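# Lower the held peg into the plate's hole

## Task

The left hand starts out gripping a peg a little above a plate, near the plate's hole. Lower the peg into that hole so that it sits on the hole's floor, without forcing or wedging it in hard, since excessive pushing or jamming counts as failure.

## Robot and tools

Robot: two arms, left_arm (on the +y side) and right_arm, each ending in a five-finger hand. The left hand is the mirror image of the right. Calibrated base positions in the scene frame: left_arm (+0.017, +0.232, +0.021) m, right_arm (+0.016, -0.297, +0.050) m. A post stands on the floor behind the arms. In this job the left hand already grips the peg; the right arm can normally stay still.

Frames. The scene frame has its origin at table-top height, halfway between the nominal bases, +z up, +x out over the table. Reported positions (metres) and quaternions (wxyz) use it. Each arm is controlled at a hand point, 0.05 m in front of the palm and 0.15 m out from the wrist face along the fingers. Its +z runs along the straightened fingers, +y out of the palm; on the left hand +x points toward the thumb (on the right hand, away from it). Offsets you command are expressed along the hand target's own axes, not the scene axes.

A row is 28 numbers, each in [-1, 1], always for both arms: left dx, dy, dz, rx, ry, rz; left little, ring, middle, index, thumb_bend, thumb_turn, force_limit, speed; then the same fourteen for the right arm. The six pose numbers are an offset (not a pose) from the arm's Hand target as it was when the action or move began; 1.0 equals 0.6 m of travel or 180 degrees, and rx, ry, rz form one rotation vector. All six at 0 asks nothing new of that arm. The finger and thumb numbers are absolute targets: +1 open or straight, -1 closed; thumb_turn -1 puts the thumb in front of the palm. force_limit maps -1..+1 to roughly 0..10 N at the fingertip (0..15 N on the thumb motors); speed rises from near zero at -1 to full at +0.48 and stays full above. To keep the peg's grip unchanged, resend exactly the eight hand numbers of the last row actually run for that hand; if none has been run yet, use its hand_measured six values plus hand_force_limit and hand_speed. Changing them can open the hand and drop the peg.

Tools.
execute_actions(actions, cameras): actions is a list of actions; each action is up to 15 rows, one per 1/30 s step, and a short action repeats its final row until step 15. Every row in an action counts from that action's starting Hand target, so repeating an offset in a new action moves further. Images return only if actions is empty or cameras names them.
move(target, speed, blend, blocking, cameras): target is one 28-number row or a list of up to 15 rows; every row is an offset from the same starting Hand targets. speed is path top speed in m/s (0.002 to 4.3, default 0.25; turning capped at twice that in rad/s); one value or one per target. blend (m) rounds corners between listed targets; 0 stops at each. The whole move is capped at 10 s. blocking=false returns after about 0.5 s while motion continues. Moves do not avoid obstacles, and faster moves strike harder.
wait(seconds 0 to 3600, cameras): lets time pass without new commands.
stop(cameras): brakes a running move.
zoom_image(camera, region=[x0, y0, x1, y1]) in pixels, at most 504 by 504, of the newest image of cam_head_left, cam_head_right, cam_high, cam_left_wrist or cam_right_wrist (each 896x504).
show_instructions(): shows the reference pages.
finished_scene(scene=1): ends the scene for good; the peg must stay seated without help.

Results. Each gives per arm end_effector_position and end_effector_quat_wxyz, Hand target (the last commanded pose after clipping, which the next offsets start from), joint positions, velocities (possibly just "within noise") and torques, and hand_measured, hand_stopped_by (moving, target, force, stalled, fault) and hand_load_n, listed in the motor order above. hand_load_n near 0 on a gripping hand means the peg has slipped out. A move adds a "move:" line: done, off_target, moving, held or fault, plus limits such as paced (pose clipped) or held (steps withheld). MOTOR HOT and OVER-TEMPERATURE FAULT lines warn of overheating; at 100 °C the arm goes limp for 30 to 60 s.

Behaviour to expect. The arm is loose: it often rests 1 to 3 cm (sometimes 5 cm) short of the commanded pose, usually lower, and that alone does not mean contact. Orientation commands are clipped to within 40 degrees of the current orientation, and even small turns can shift the hand point noticeably, so avoid rotating while aligning. A later execute_actions call, even with all zeros, re-requests the stored target; if still short, command the remaining gap as an offset. An arm stopped by contact keeps pressing until you command it back past its current hand point.

Suggested approach: view the cameras (zooming on the hole and peg tip), align the peg over the hole in x and y in small steps, then descend slowly (a few cm/s or less) and stop once the peg stops moving down. Do not drive the target far below the contact point, which presses hard and can jam. Then confirm in the images that it is seated.

Avoid: dropping or releasing the peg while it moves, fast or hard contacts, letting either arm or hand touch the other, anything leaving the table, and long heavy holding with a stretched arm. Objects may occasionally be nudged by outside pushes.

Each tool is called after "Request:" as name(argument=value, ...) on one line, values as JSON.

Reference images:

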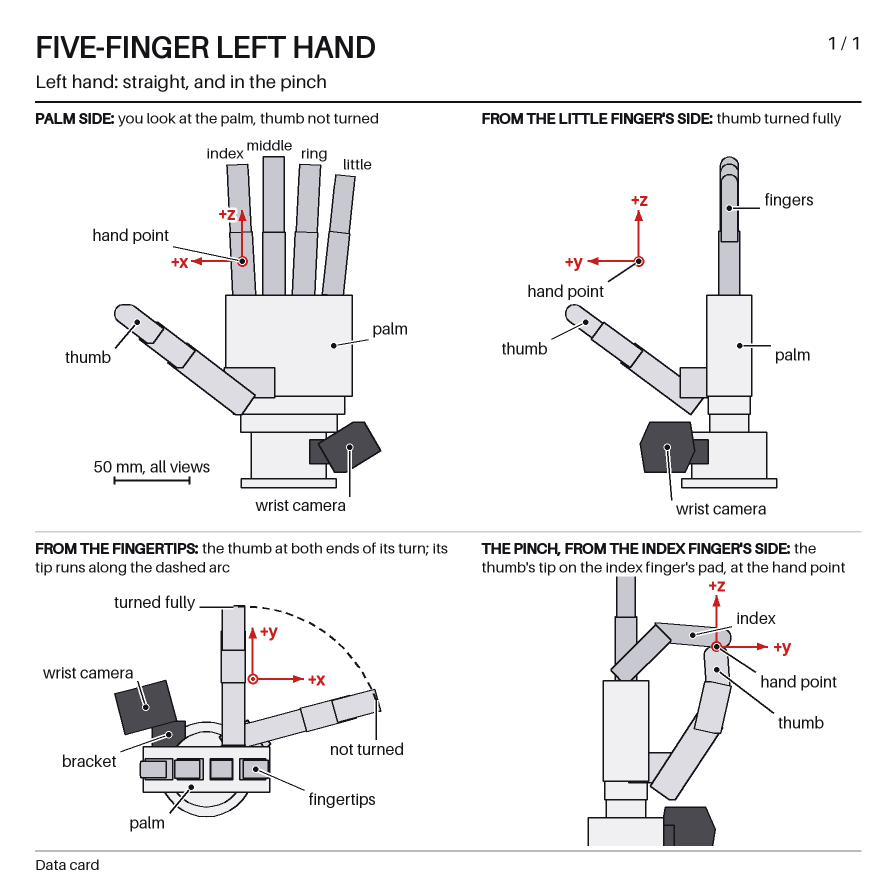

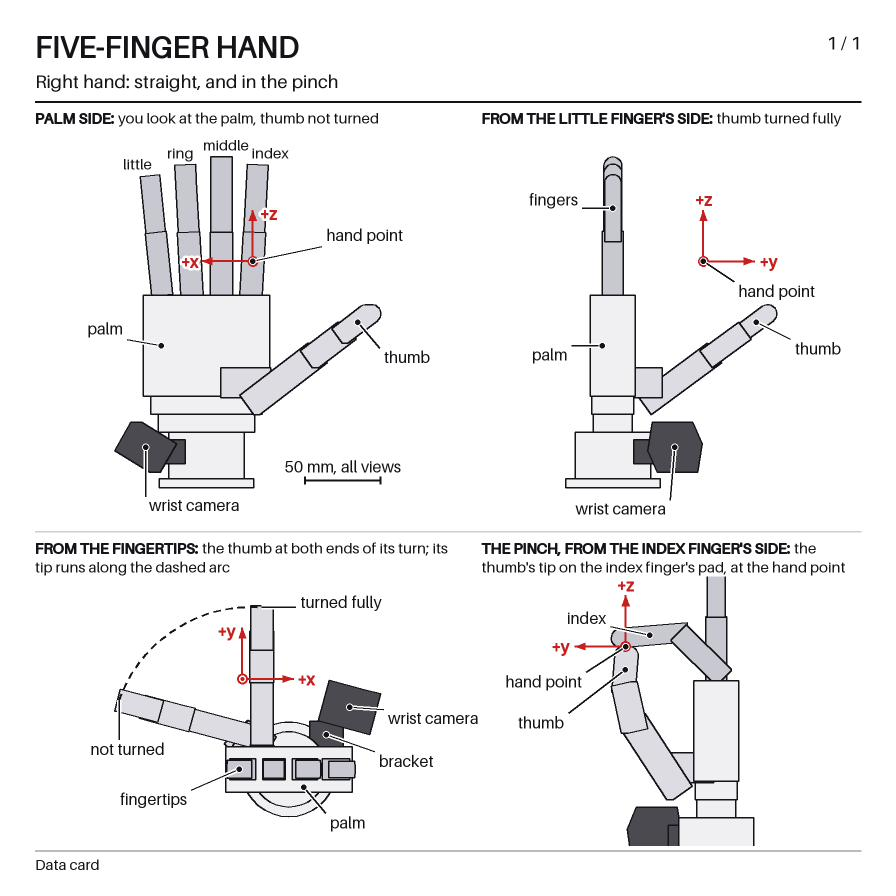

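## Session

Request:
execute_actions(actions=[])

Scene clock: 0.00 s.
left_arm: end_effector_position=(+0.3722, -0.0333, +0.1963) hand_measured=(-1.000, -1.000, +0.254, +0.246, +0.324, -0.948) hand_load_n=(+0.0, +0.0, +11.0, +9.5, +18.0, +1.0) hand_stopped_by=(target, target, force, force, target, target) hand_force_limit=1.00 hand_speed=-0.90 end_effector_quat_wxyz=(+0.224, -0.409, +0.782, -0.414) | right_arm: end_effector_position=(+0.5575, -0.2531, +0.4691) hand_measured=(+1.000, +1.000, +1.000, +1.000, +1.000, +1.000) hand_load_n=(+0.0, +0.0, +0.5, +0.0, +0.0, +0.0) hand_stopped_by=(target, target, target, target, target, target) hand_force_limit=0.00 hand_speed=-0.80 end_effector_quat_wxyz=(+0.497, -0.514, +0.500, -0.489)
Joint positions: left_arm=[-0.544 1.045 0.733 -0.278 0.023 0.03] | right_arm=[0 1.055 1.037 -0.009 0.004 -0.005]
Joint velocities: within noise
Joint torques (N m): no reading
Heat: left arm: hottest wrist yaw 24 °C; right arm: hottest shoulder 24 °C.
Hand target: left_arm +0.3808, -0.0403, +0.2187; +0.233, -0.401, +0.772, -0.434 | right_arm +0.5568, -0.2521, +0.5043; +0.516, -0.497, +0.484, -0.503

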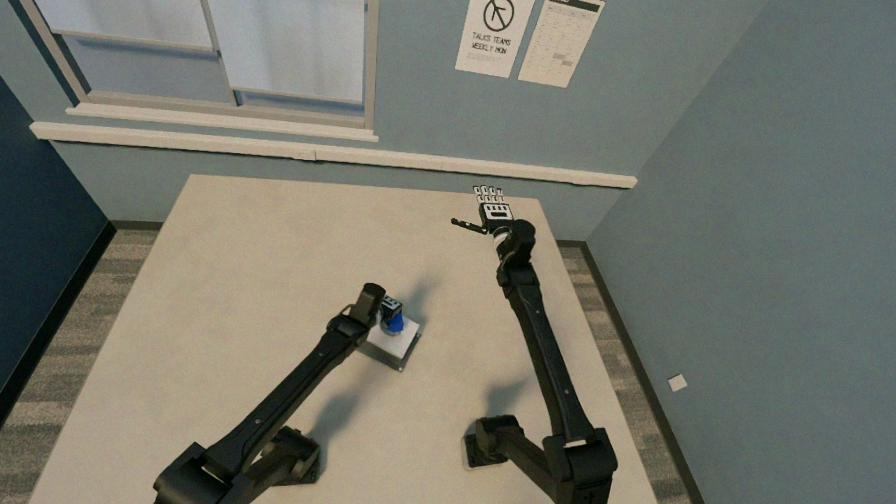

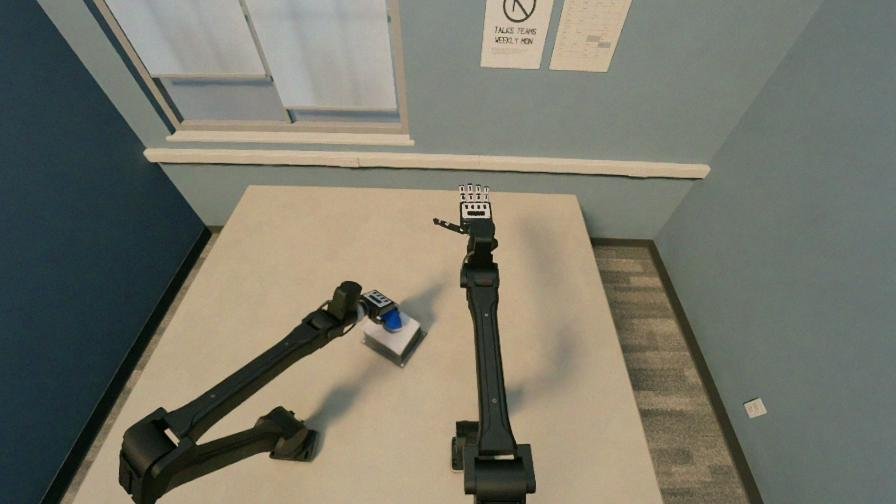

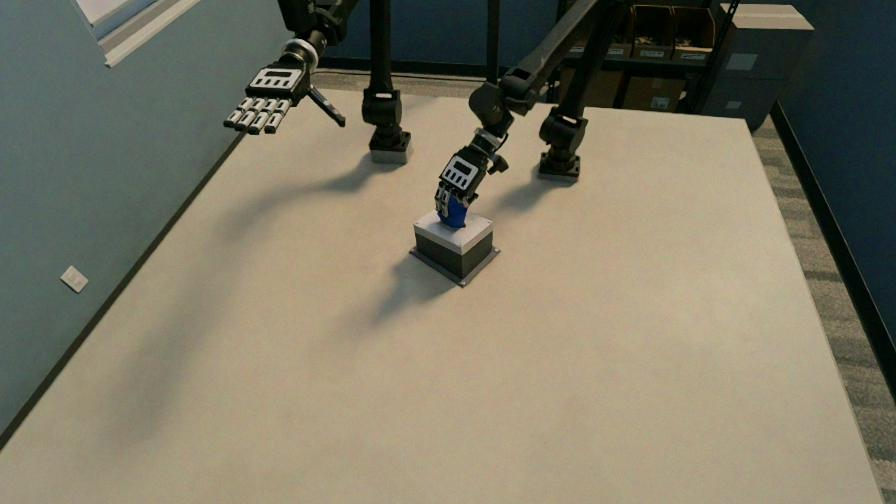

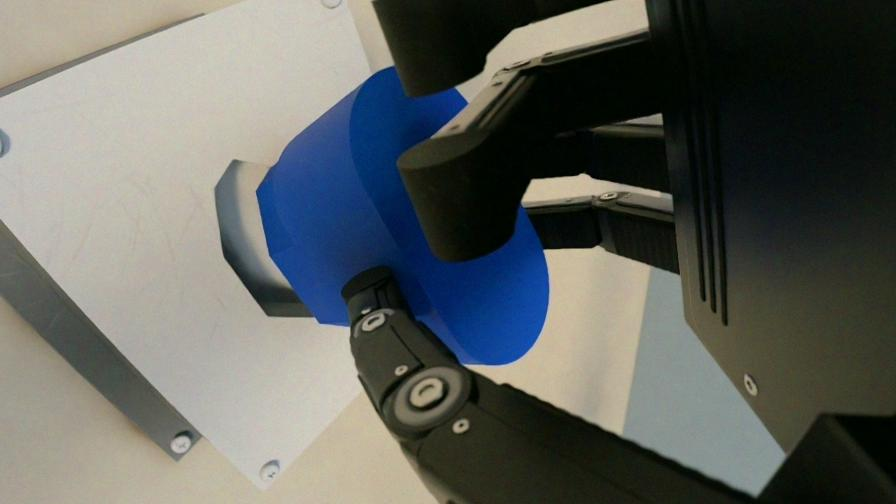

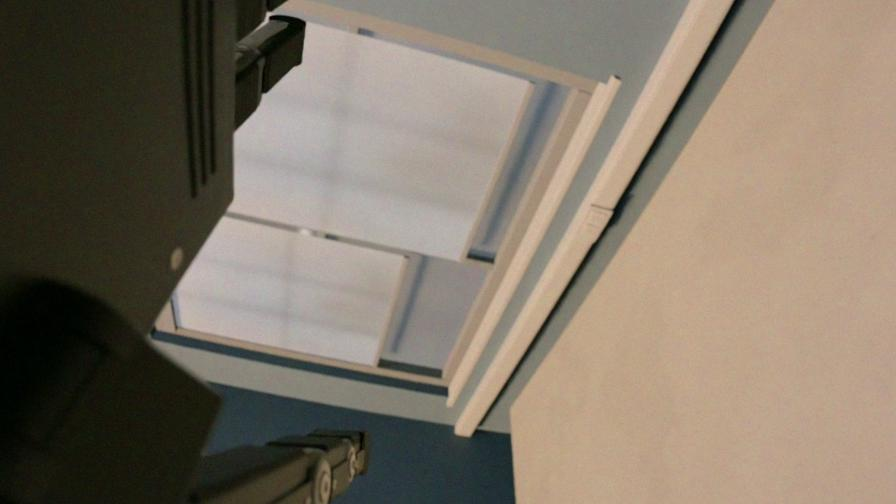

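Request:
zoom_image(camera="cam_left_wrist", region=[120, 60, 570, 400])

Request:
zoom_image(camera="cam_high", region=[390, 120, 530, 300])

Request:
zoom_image(camera="cam_head_right", region=[320, 260, 460, 380])

Request:
zoom_image(camera="cam_head_left", region=[320, 260, 460, 380])

Scaled by 1.120.

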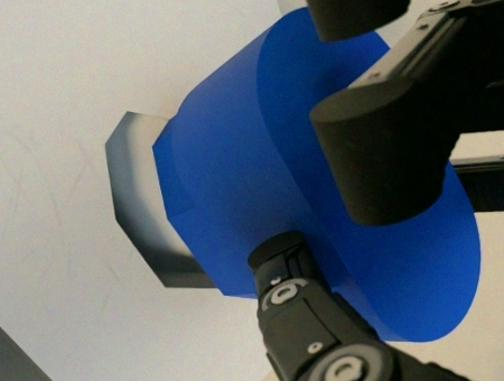

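Scaled by 2.800.

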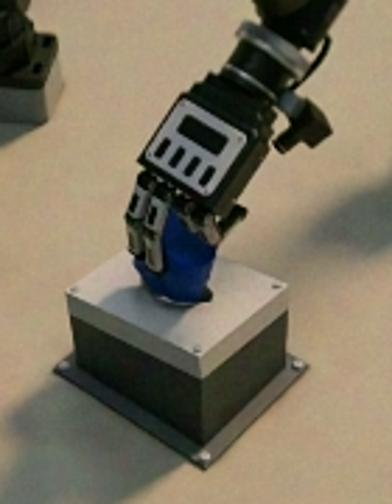

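Scaled by 3.600.

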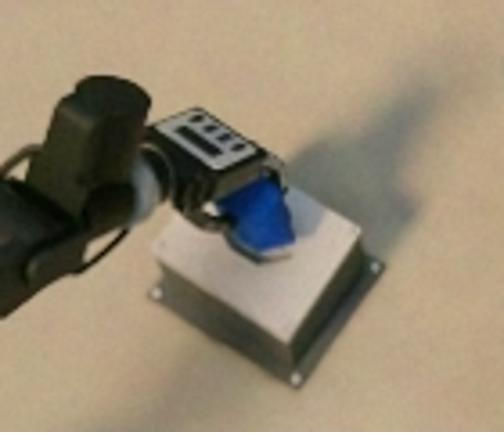

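Scaled by 3.600.

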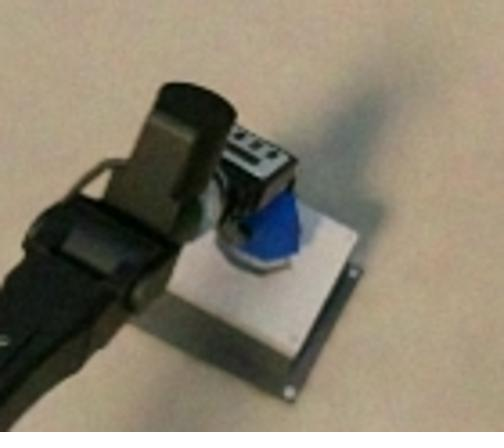

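Request:
zoom_image(camera="cam_left_wrist", region=[190, 130, 390, 350])

Request:
zoom_image(camera="cam_high", region=[425, 170, 505, 250])

Scaled by 2.291.

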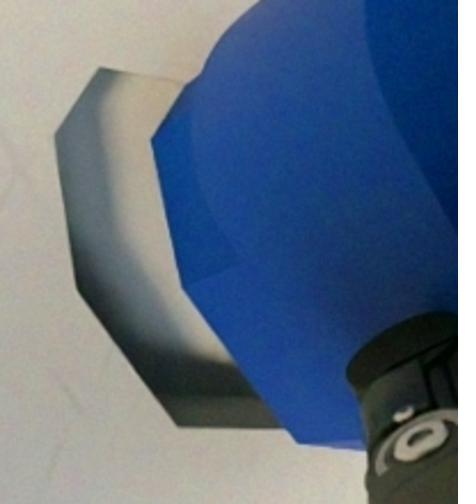

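Scaled by 6.300.

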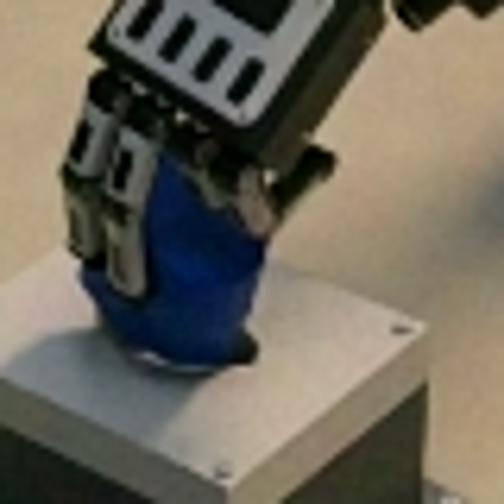

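Request:
zoom_image(camera="cam_left_wrist", region=[245, 140, 345, 240])

Request:
zoom_image(camera="cam_left_wrist", region=[255, 230, 355, 330])

Scaled by 5.040.

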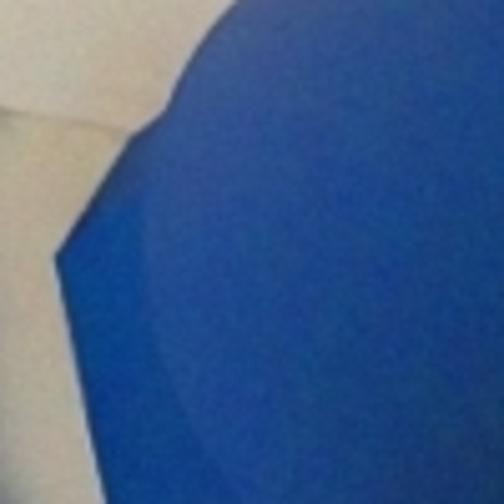

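Scaled by 5.040.

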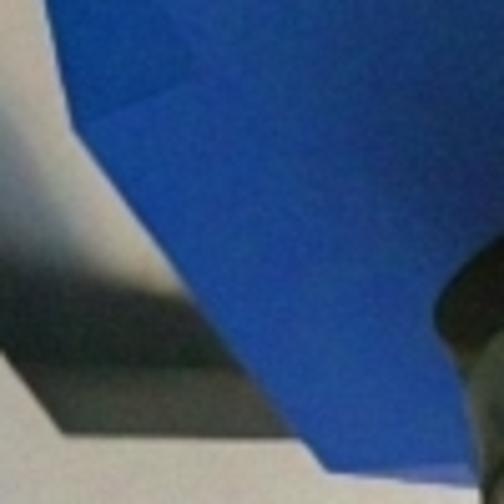

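Request:
zoom_image(camera="cam_left_wrist", region=[330, 50, 570, 390])

Scaled by 1.482.

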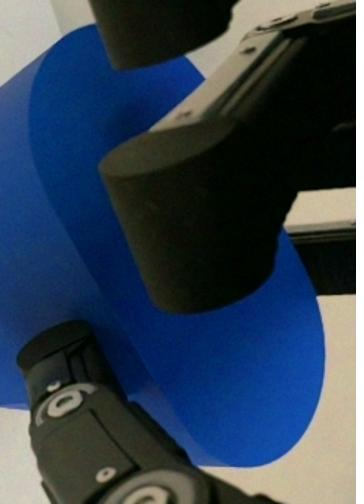

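Request:
move(target=[-0.0025,0.0181,0.0087,0,0,0,-1,-1,0.254,0.246,0.324,-0.948,1.0,-0.9,0,0,0,0,0,0,1,1,1,1,1,1,0.0,-0.8], speed=0.03, cameras=["cam_left_wrist","cam_high"])

Scene clock: 93.07 s.
left_arm: end_effector_position=(+0.3726, -0.0336, +0.1965) hand_measured=(-1.000, -1.000, +0.254, +0.248, +0.324, -0.948) hand_load_n=(+0.0, +0.0, +11.0, +9.0, +17.5, +1.5) hand_stopped_by=(target, target, force, target, force, target) hand_force_limit=1.00 hand_speed=-0.90 end_effector_quat_wxyz=(+0.224, -0.409, +0.782, -0.414) | right_arm: end_effector_position=(+0.5575, -0.2531, +0.4691) hand_measured=(+1.000, +1.000, +1.000, +1.000, +1.000, +1.000) hand_load_n=(+0.0, +0.0, +0.0, +0.0, +0.0, -0.5) hand_stopped_by=(target, target, target, target, target, target) hand_force_limit=0.00 hand_speed=-0.80 end_effector_quat_wxyz=(+0.497, -0.514, +0.500, -0.489)
Joint positions: left_arm=[-0.544 1.047 0.734 -0.278 0.023 0.03] | right_arm=[0 1.055 1.037 -0.009 0.004 -0.005]
Joint torques (N m): left_arm=[-0.91 -4.54 9.11 3.3 0.17 0.16] | right_arm=[1.14 -6.83 9.5 2.17 0.01 0.07]
Heat: left arm: hottest elbow 31 °C; right arm: hottest elbow 31 °C.
Hand target: left_arm +0.3808, -0.0383, +0.2067; +0.233, -0.401, +0.772, -0.434 | right_arm +0.5568, -0.2521, +0.5043; +0.516, -0.497, +0.484, -0.503
Off the commanded pose: left_arm 0.014 m, 3 deg | right_arm 0.035 m, 4 deg.
move: off_target (left_arm)
cam_left_wrist: T_world_to_cam=[[0.26017, -0.57505, 0.77565, -0.26229], [-0.92295, -0.38411, 0.0248, 0.33503], [0.28368, -0.72234, -0.63068, 0.1083]] pos_world=[0.34674, 0.05609, 0.26344]
Images, in order (width x height): cam_high 896x504, cam_left_wrist 896x504.

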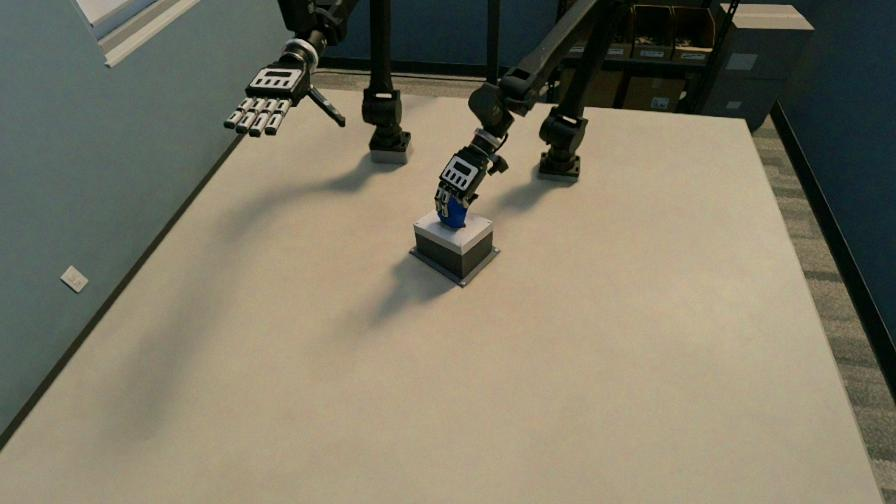

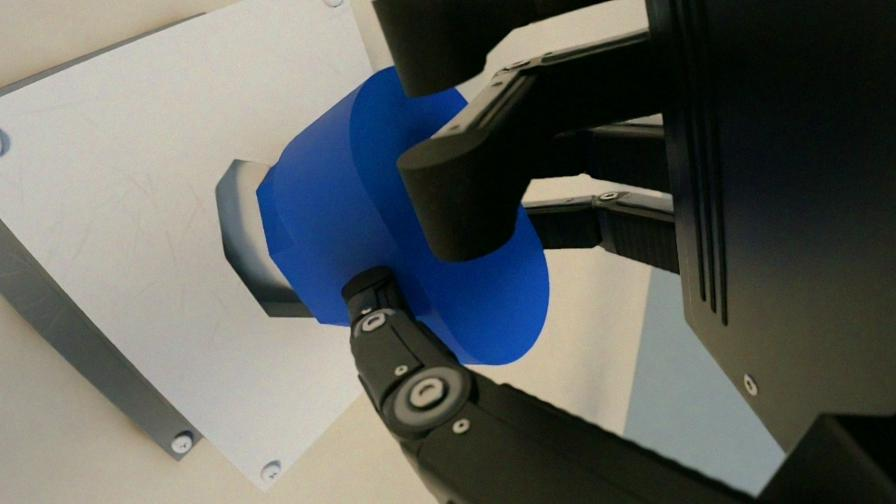

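Request:
move(target=[-0.0025,0.0153,0.0069,0,0,0,-1,-1,0.254,0.246,0.324,-0.948,1.0,-0.9,0,0,0,0,0,0,1,1,1,1,1,1,0.0,-0.8], speed=0.03, cameras=["cam_left_wrist"])

Scene clock: 98.33 s.
left_arm: end_effector_position=(+0.3710, -0.0369, +0.1924) hand_measured=(-1.000, -1.000, +0.254, +0.248, +0.324, -0.948) hand_load_n=(+0.0, +0.0, +10.5, +9.0, +17.0, +2.5) hand_stopped_by=(target, target, force, target, force, target) hand_force_limit=1.00 hand_speed=-0.90 end_effector_quat_wxyz=(+0.222, -0.403, +0.781, -0.422) | right_arm: end_effector_position=(+0.5575, -0.2531, +0.4691) hand_measured=(+1.000, +1.000, +1.000, +1.000, +1.000, +1.000) hand_load_n=(+0.0, -0.5, +0.0, +0.0, +0.0, +0.0) hand_stopped_by=(target, target, target, target, target, target) hand_force_limit=0.00 hand_speed=-0.80 end_effector_quat_wxyz=(+0.497, -0.514, +0.500, -0.489)
Joint positions: left_arm=[-0.547 1.048 0.716 -0.244 0.036 0.03] | right_arm=[0 1.055 1.037 -0.009 0.004 -0.005]
Joint torques (N m): left_arm=[-0.73 -4.01 8.7 3.18 0.14 0.19] | right_arm=[1.14 -6.89 9.5 2.17 0.01 0.07]
Heat: left arm: hottest elbow 30 °C; right arm: hottest elbow 31 °C.
Hand target: left_arm +0.3808, -0.0363, +0.1967; +0.233, -0.401, +0.772, -0.434 | right_arm +0.5568, -0.2521, +0.5043; +0.516, -0.497, +0.484, -0.503
Off the commanded pose: left_arm 0.011 m, 2 deg | right_arm 0.035 m, 4 deg.
move: off_target (left_arm)
cam_left_wrist: T_world_to_cam=[[0.24637, -0.56812, 0.7852, -0.25699], [-0.92814, -0.37156, 0.02238, 0.33519], [0.27904, -0.73429, -0.61884, 0.1027]] pos_world=[0.34576, 0.05395, 0.25784]

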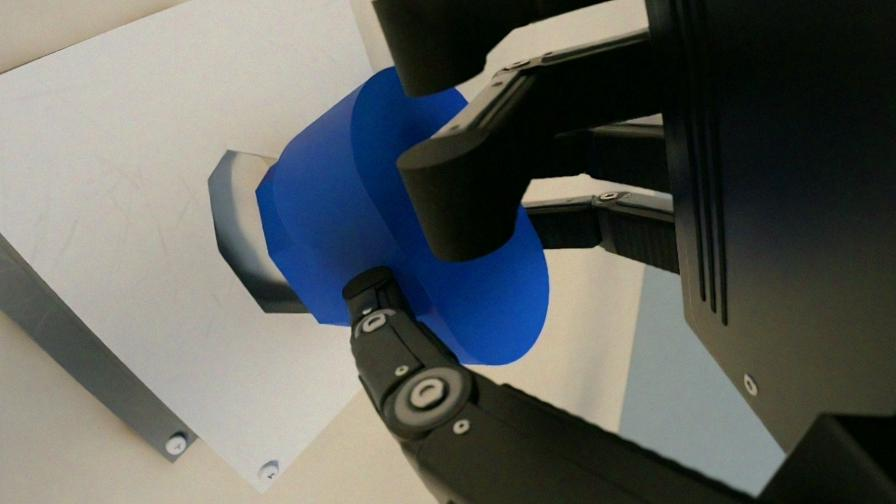

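Request:
zoom_image(camera="cam_left_wrist", region=[190, 130, 370, 340])

Scaled by 2.400.

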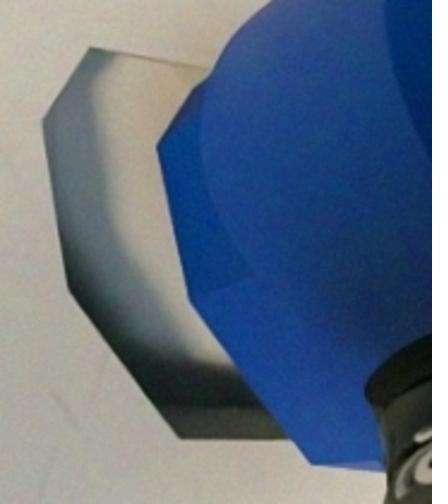

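Request:
move(target=[0,0,0,0,0,0,-1,-1,0.254,0.246,0.324,-0.948,1.0,-0.9,0.0393,0.4712,-0.297,-0.0303,-0.29,-0.0478,1,1,1,1,1,1,0.0,-0.8], speed=0.2, cameras=["all"])

Scene clock: 195.37 s.
left_arm: end_effector_position=(+0.3710, -0.0369, +0.1924) hand_measured=(-1.000, -1.000, +0.254, +0.248, +0.324, -0.948) hand_load_n=(+0.0, +0.0, +10.5, +9.0, +17.0, +2.5) hand_stopped_by=(target, target, force, target, force, target) hand_force_limit=1.00 hand_speed=-0.90 end_effector_quat_wxyz=(+0.222, -0.403, +0.781, -0.422) | right_arm: end_effector_position=(+0.3722, -0.2706, +0.1905) hand_measured=(+1.000, +1.000, +1.000, +1.000, +1.000, +1.000) hand_load_n=(+0.0, +0.0, +0.0, +0.0, +0.0, +0.0) hand_stopped_by=(target, target, target, target, target, target) hand_force_limit=0.00 hand_speed=-0.80 end_effector_quat_wxyz=(-0.622, +0.719, -0.224, +0.216)
Joint positions: left_arm=[-0.547 1.048 0.716 -0.244 0.036 0.03] | right_arm=[-0.5 1.192 0.535 -0.041 -1.36 -0.718]
Joint torques (N m): left_arm=[-0.73 -4.07 8.7 3.18 0.13 0.19] | right_arm=[0.79 -6.3 8.91 0.58 -0.38 -0.11]
Heat: left arm: hottest elbow 26 °C; right arm: hottest elbow 31 °C.
Hand target: left_arm +0.3808, -0.0363, +0.1967; +0.233, -0.401, +0.772, -0.434 | right_arm +0.3902, -0.2801, +0.2150; -0.615, +0.724, -0.193, +0.246
Off the commanded pose: left_arm 0.011 m, 2 deg | right_arm 0.032 m, 5 deg.
move: off_target (right_arm)
cam_left_wrist: T_world_to_cam=[[0.24637, -0.56812, 0.7852, -0.25699], [-0.92814, -0.37156, 0.02238, 0.33519], [0.27904, -0.73429, -0.61884, 0.1027]] pos_world=[0.34576, 0.05395, 0.25784]
cam_right_wrist: T_world_to_cam=[[0.18457, -0.2593, -0.948, 0.04524], [-0.98195, -0.08921, -0.16678, 0.35366], [-0.04133, 0.96167, -0.27109, 0.44396]] pos_world=[0.35727, -0.38366, 0.22223]

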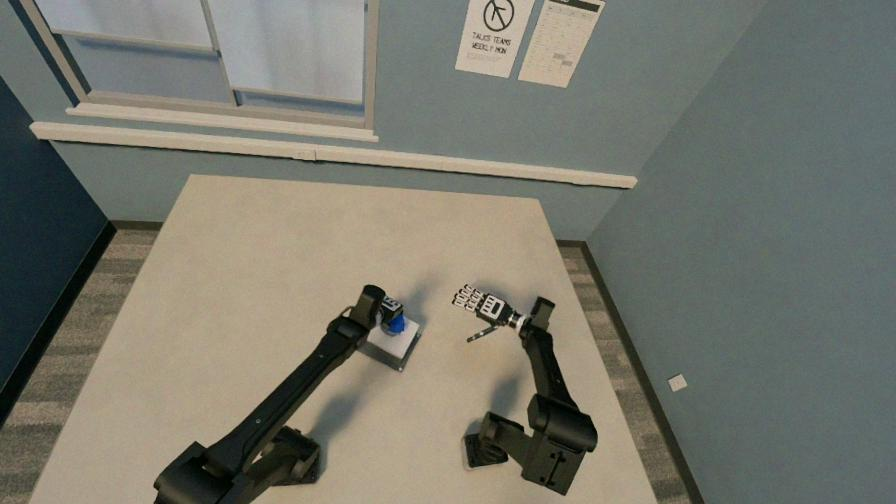

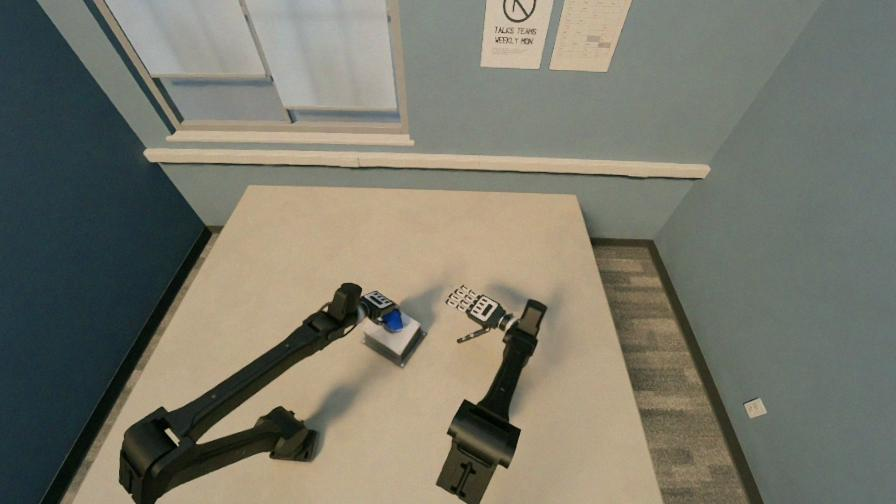

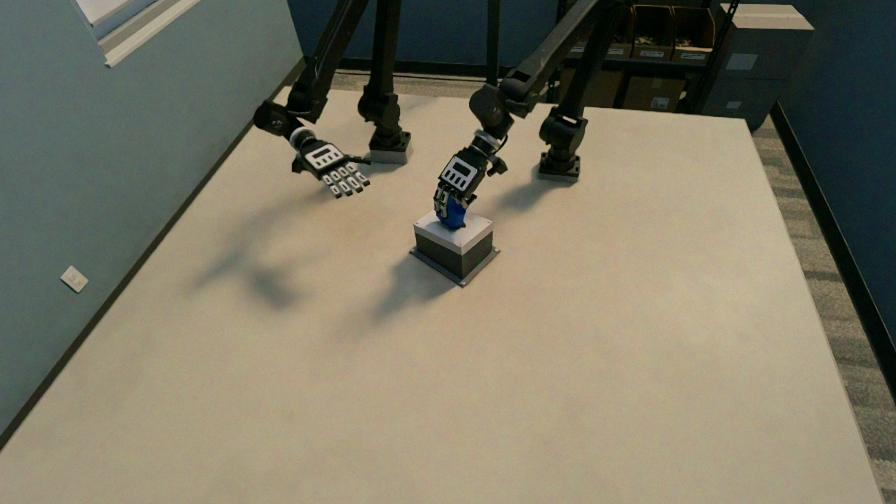

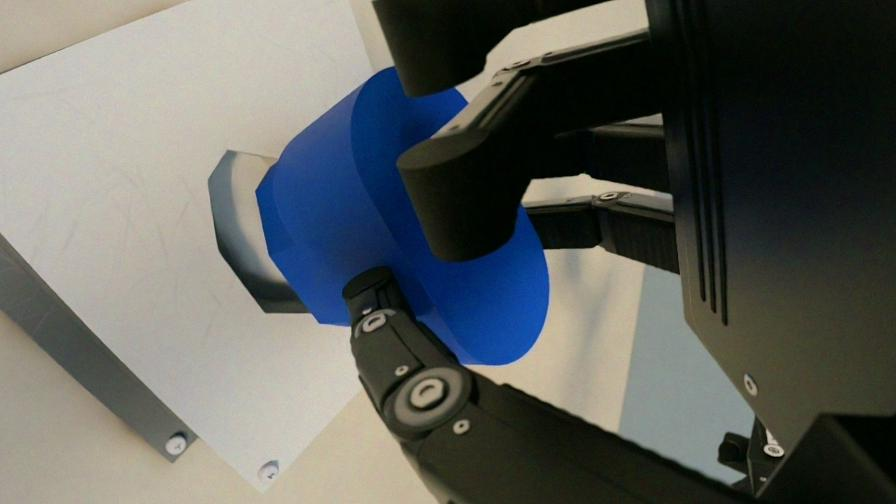

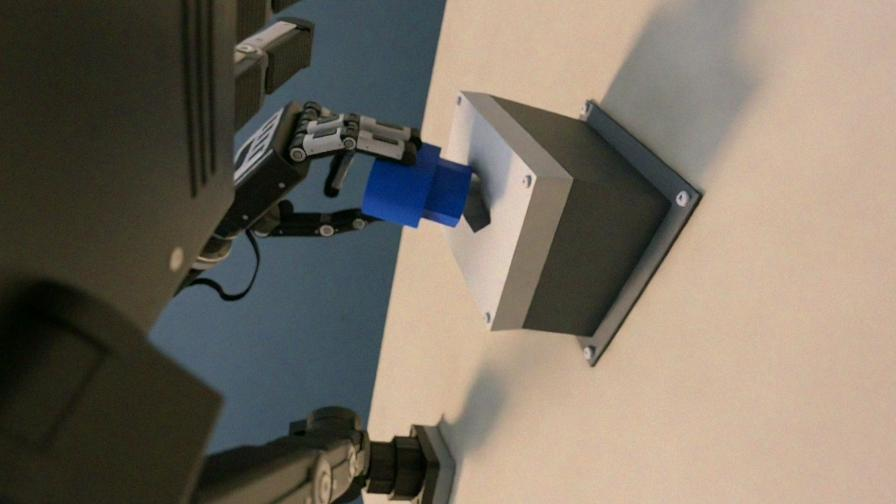

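Excellent view.

Request:
zoom_image(camera="cam_right_wrist", region=[340, 100, 600, 250])

Request:
zoom_image(camera="cam_right_wrist", region=[350, 135, 510, 245])

Scaled by 1.938.

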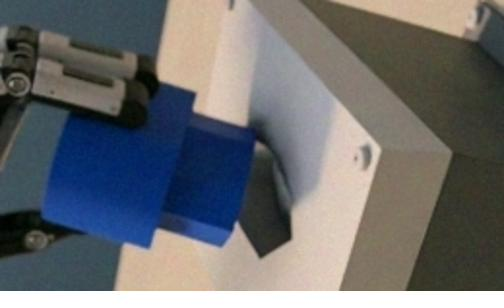

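Scaled by 3.150.

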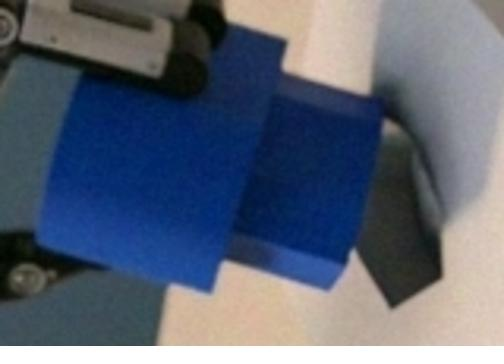

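Request:
zoom_image(camera="cam_left_wrist", region=[245, 155, 345, 275])

Request:
zoom_image(camera="cam_right_wrist", region=[355, 135, 435, 235])

Request:
zoom_image(camera="cam_right_wrist", region=[420, 145, 500, 245])

Scaled by 4.200.

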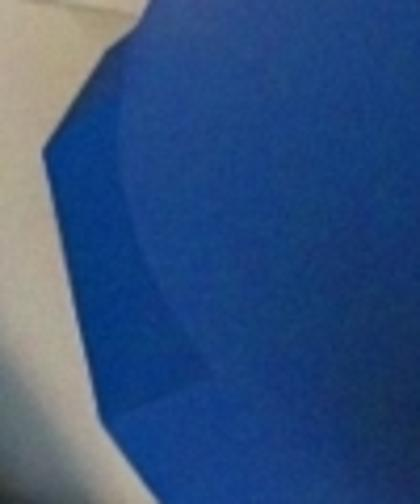

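Scaled by 5.040.

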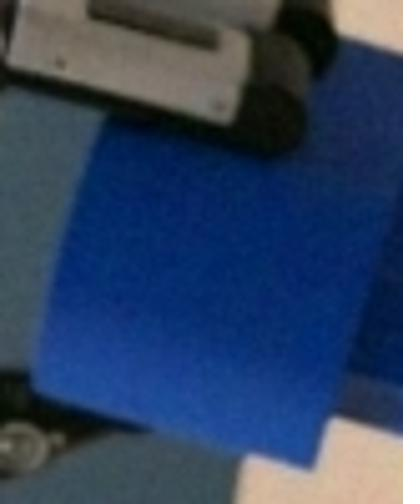

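Scaled by 5.040.

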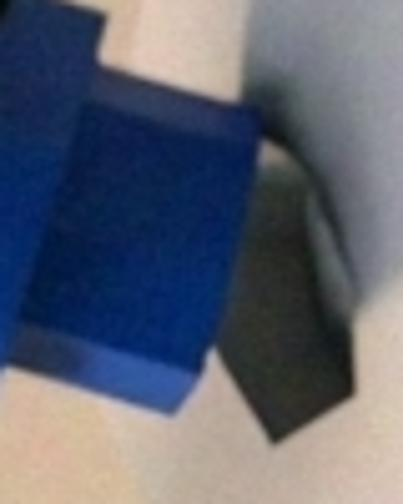

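Request:
zoom_image(camera="cam_left_wrist", region=[270, 60, 390, 180])

Request:
zoom_image(camera="cam_left_wrist", region=[300, 260, 480, 380])

Scaled by 4.200.

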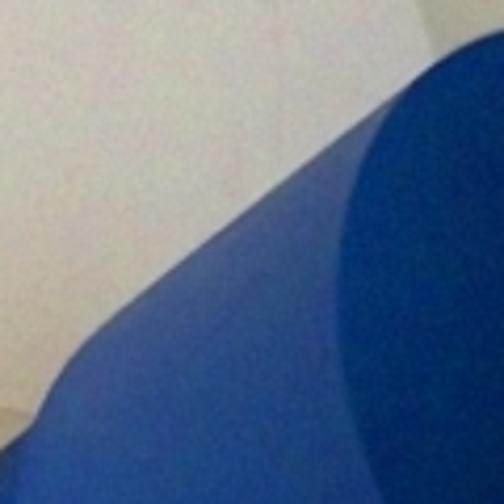

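Scaled by 2.800.

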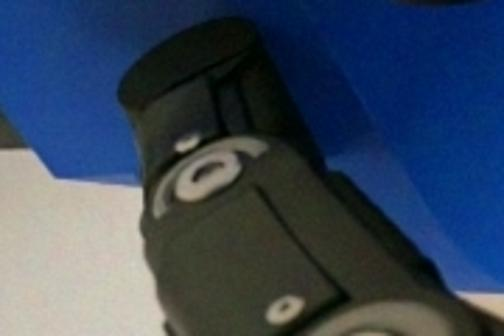

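Request:
move(target=[0.0125,-0.0233,-0.0197,-0.0226,-0.0451,0.0541,-1,-1,0.254,0.246,0.324,-0.948,1.0,-0.9,0,0,0,0,0,0,1,1,1,1,1,1,0.0,-0.8], speed=0.06, cameras=["cam_left_wrist","cam_right_wrist"])

Request:
zoom_image(camera="cam_right_wrist", region=[340, 110, 520, 270])

Request:
zoom_image(camera="cam_left_wrist", region=[180, 100, 400, 340])

Scene clock: 314.47 s.
left_arm: end_effector_position=(+0.3573, -0.0346, +0.1839) hand_measured=(-1.000, -1.000, +0.254, +0.248, +0.324, -0.948) hand_load_n=(+0.0, +0.0, +11.0, +9.5, +17.0, +1.5) hand_stopped_by=(target, target, force, target, force, target) hand_force_limit=1.00 hand_speed=-0.90 end_effector_quat_wxyz=(+0.289, -0.382, +0.807, -0.345) | right_arm: end_effector_position=(+0.3723, -0.2706, +0.1904) hand_measured=(+1.000, +1.000, +1.000, +1.000, +1.000, +1.000) hand_load_n=(+0.0, +0.0, -0.5, +0.0, +0.0, +0.0) hand_stopped_by=(target, target, target, target, target, target) hand_force_limit=0.00 hand_speed=-0.80 end_effector_quat_wxyz=(-0.621, +0.719, -0.223, +0.216)
Joint positions: left_arm=[-0.682 1.053 0.742 -0.344 -0.216 0.091] | right_arm=[-0.5 1.192 0.535 -0.041 -1.36 -0.72]
Joint torques (N m): left_arm=[-1.55 -4.19 13.9 0.96 -0.39 0.39] | right_arm=[0.79 -6.24 8.94 0.53 -0.38 -0.11]
Heat: left arm: hottest elbow 27 °C; right arm: hottest elbow 29 °C.
Hand target: left_arm +0.3740, -0.0410, +0.2147; +0.309, -0.372, +0.800, -0.356 | right_arm +0.3902, -0.2801, +0.2150; -0.615, +0.724, -0.193, +0.246
Off the commanded pose: left_arm 0.036 m, 3 deg | right_arm 0.032 m, 5 deg.
move: off_target (left_arm)
cam_left_wrist: T_world_to_cam=[[0.23366, -0.70981, 0.6645, -0.22374], [-0.91252, -0.39607, -0.1022, 0.33996], [0.33573, -0.58249, -0.74026, 0.11029]] pos_world=[0.32547, 0.04008, 0.26506]
cam_right_wrist: T_world_to_cam=[[0.18575, -0.26008, -0.94755, 0.04443], [-0.98173, -0.08957, -0.16787, 0.35369], [-0.04121, 0.96142, -0.27197, 0.44402]] pos_world=[0.35727, -0.38365, 0.22223]

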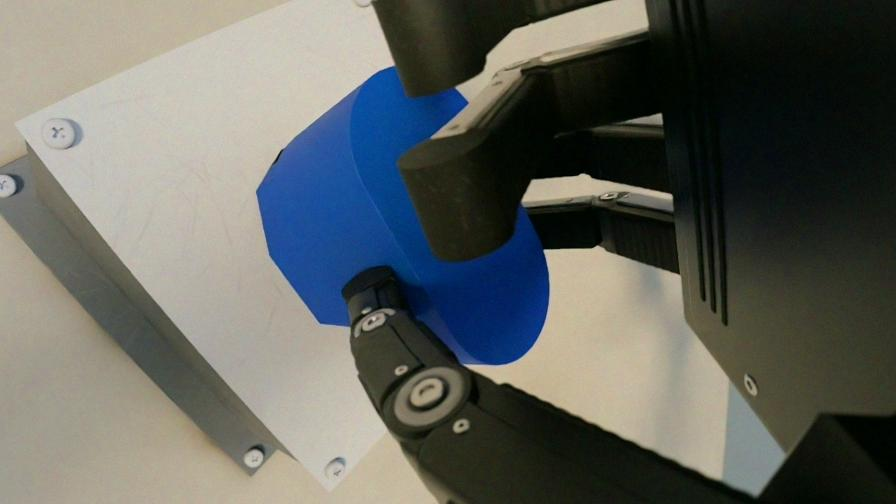

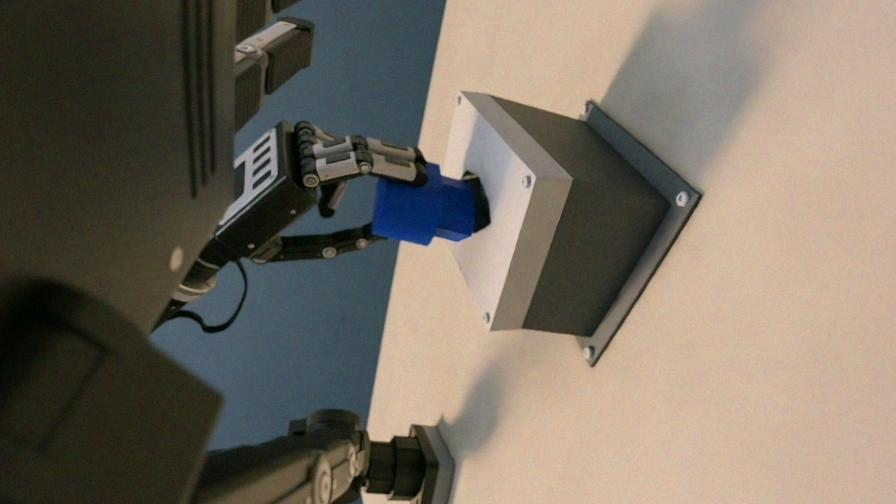

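Scaled by 2.800.

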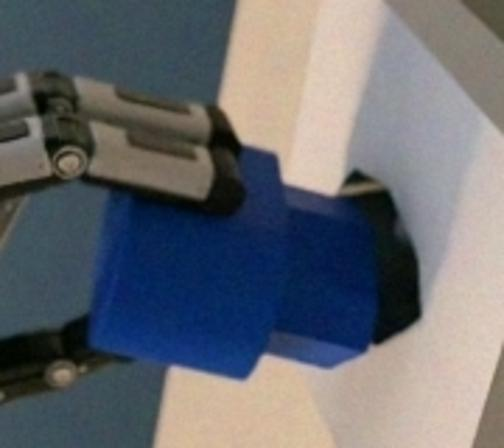

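Scaled by 2.100.

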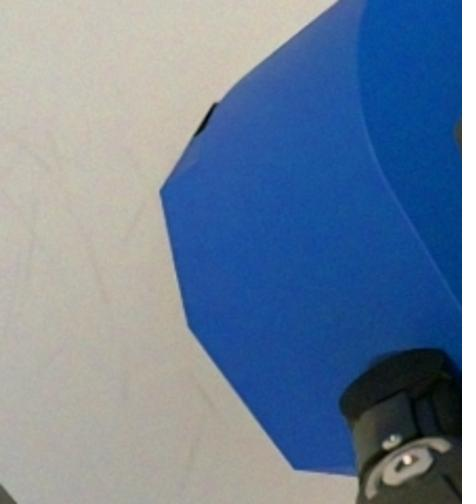

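Request:
move(target=[-0.0019,-0.015,0.0133,0,0,0,-1,-1,0.254,0.246,0.324,-0.948,1.0,-0.9,0,0,0,0,0,0,1,1,1,1,1,1,0.0,-0.8], speed=0.04, cameras=["cam_left_wrist","cam_right_wrist"])

Request:
zoom_image(camera="cam_right_wrist", region=[340, 110, 520, 270])

Request:
zoom_image(camera="cam_left_wrist", region=[180, 100, 400, 340])

Scene clock: 332.63 s.
left_arm: end_effector_position=(+0.3637, -0.0389, +0.1804) hand_measured=(-1.000, -1.000, +0.254, +0.248, +0.324, -0.948) hand_load_n=(+0.0, +0.0, +11.0, +9.0, +17.5, +2.0) hand_stopped_by=(target, target, force, target, force, target) hand_force_limit=1.00 hand_speed=-0.90 end_effector_quat_wxyz=(+0.288, -0.379, +0.812, -0.338) | right_arm: end_effector_position=(+0.3723, -0.2706, +0.1904) hand_measured=(+1.000, +1.000, +1.000, +1.000, +1.000, +1.000) hand_load_n=(+0.0, -0.5, -0.5, +0.0, +0.0, +0.0) hand_stopped_by=(target, target, target, target, target, target) hand_force_limit=0.00 hand_speed=-0.80 end_effector_quat_wxyz=(-0.621, +0.719, -0.223, +0.216)
Joint positions: left_arm=[-0.682 1.088 0.763 -0.345 -0.218 0.101] | right_arm=[-0.5 1.192 0.535 -0.041 -1.36 -0.72]
Joint torques (N m): left_arm=[-1.14 -5.07 14.41 1.11 -0.23 0.33] | right_arm=[0.85 -6.24 8.95 0.51 -0.37 -0.11]
Heat: left arm: hottest elbow 29 °C; right arm: hottest elbow 29 °C.
Hand target: left_arm +0.3840, -0.0470, +0.2177; +0.309, -0.372, +0.800, -0.356 | right_arm +0.3902, -0.2801, +0.2150; -0.615, +0.724, -0.193, +0.246
Off the commanded pose: left_arm 0.043 m, 4 deg | right_arm 0.032 m, 5 deg.
move: off_target (left_arm)
cam_left_wrist: T_world_to_cam=[[0.23591, -0.7222, 0.65021, -0.22473], [-0.915, -0.39043, -0.10169, 0.3448], [0.3273, -0.57095, -0.75292, 0.10889]] pos_world=[0.33287, 0.03449, 0.26317]
cam_right_wrist: T_world_to_cam=[[0.18575, -0.26008, -0.94755, 0.04443], [-0.98173, -0.08957, -0.16787, 0.35369], [-0.04121, 0.96142, -0.27197, 0.44402]] pos_world=[0.35727, -0.38365, 0.22223]

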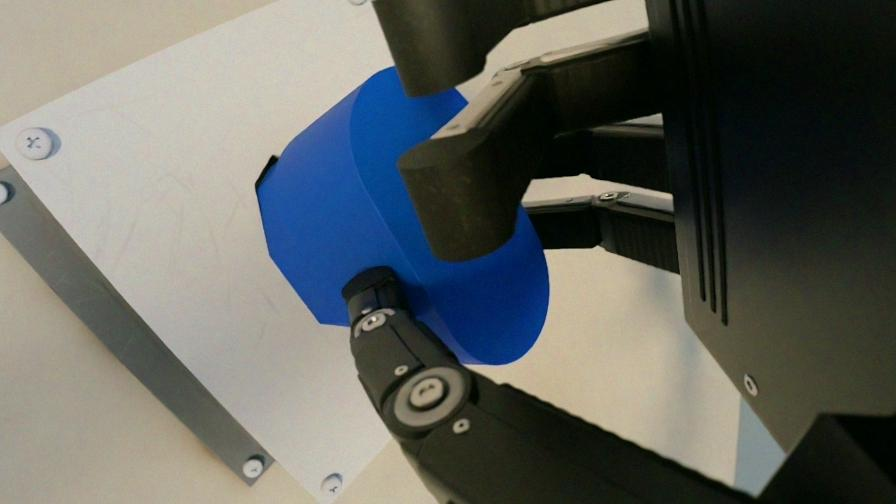

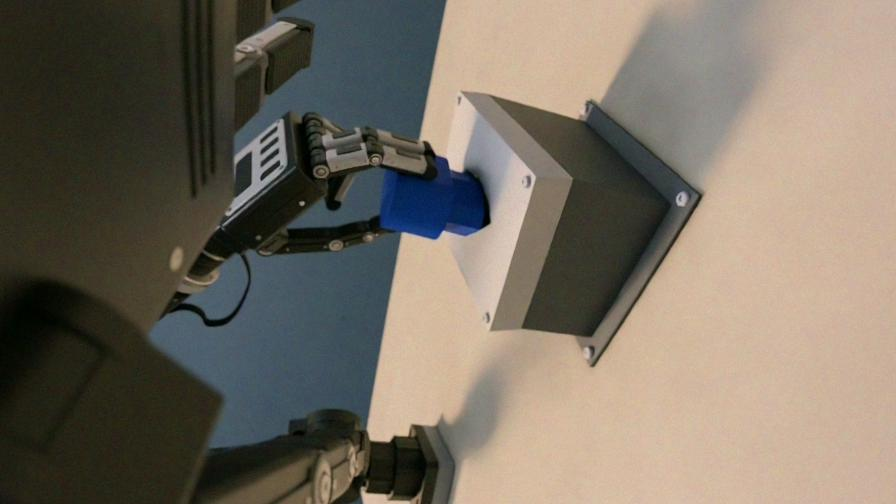

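Scaled by 2.800.

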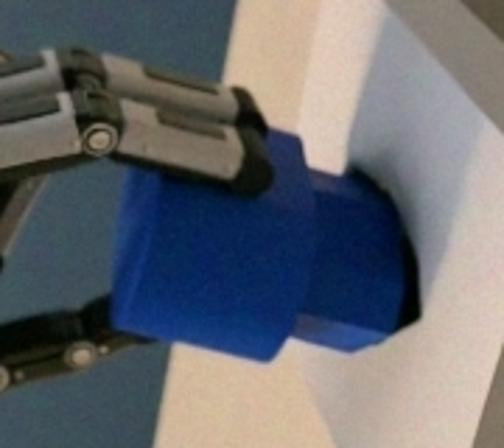

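Scaled by 2.100.

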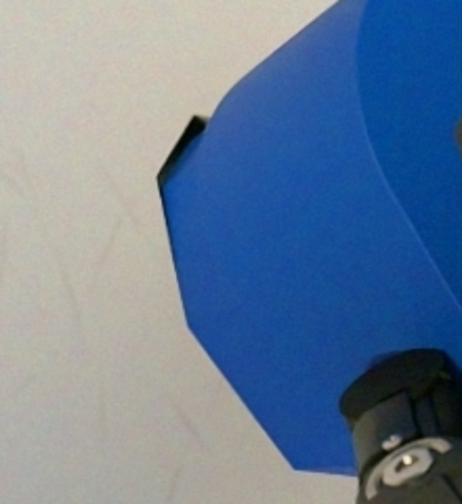

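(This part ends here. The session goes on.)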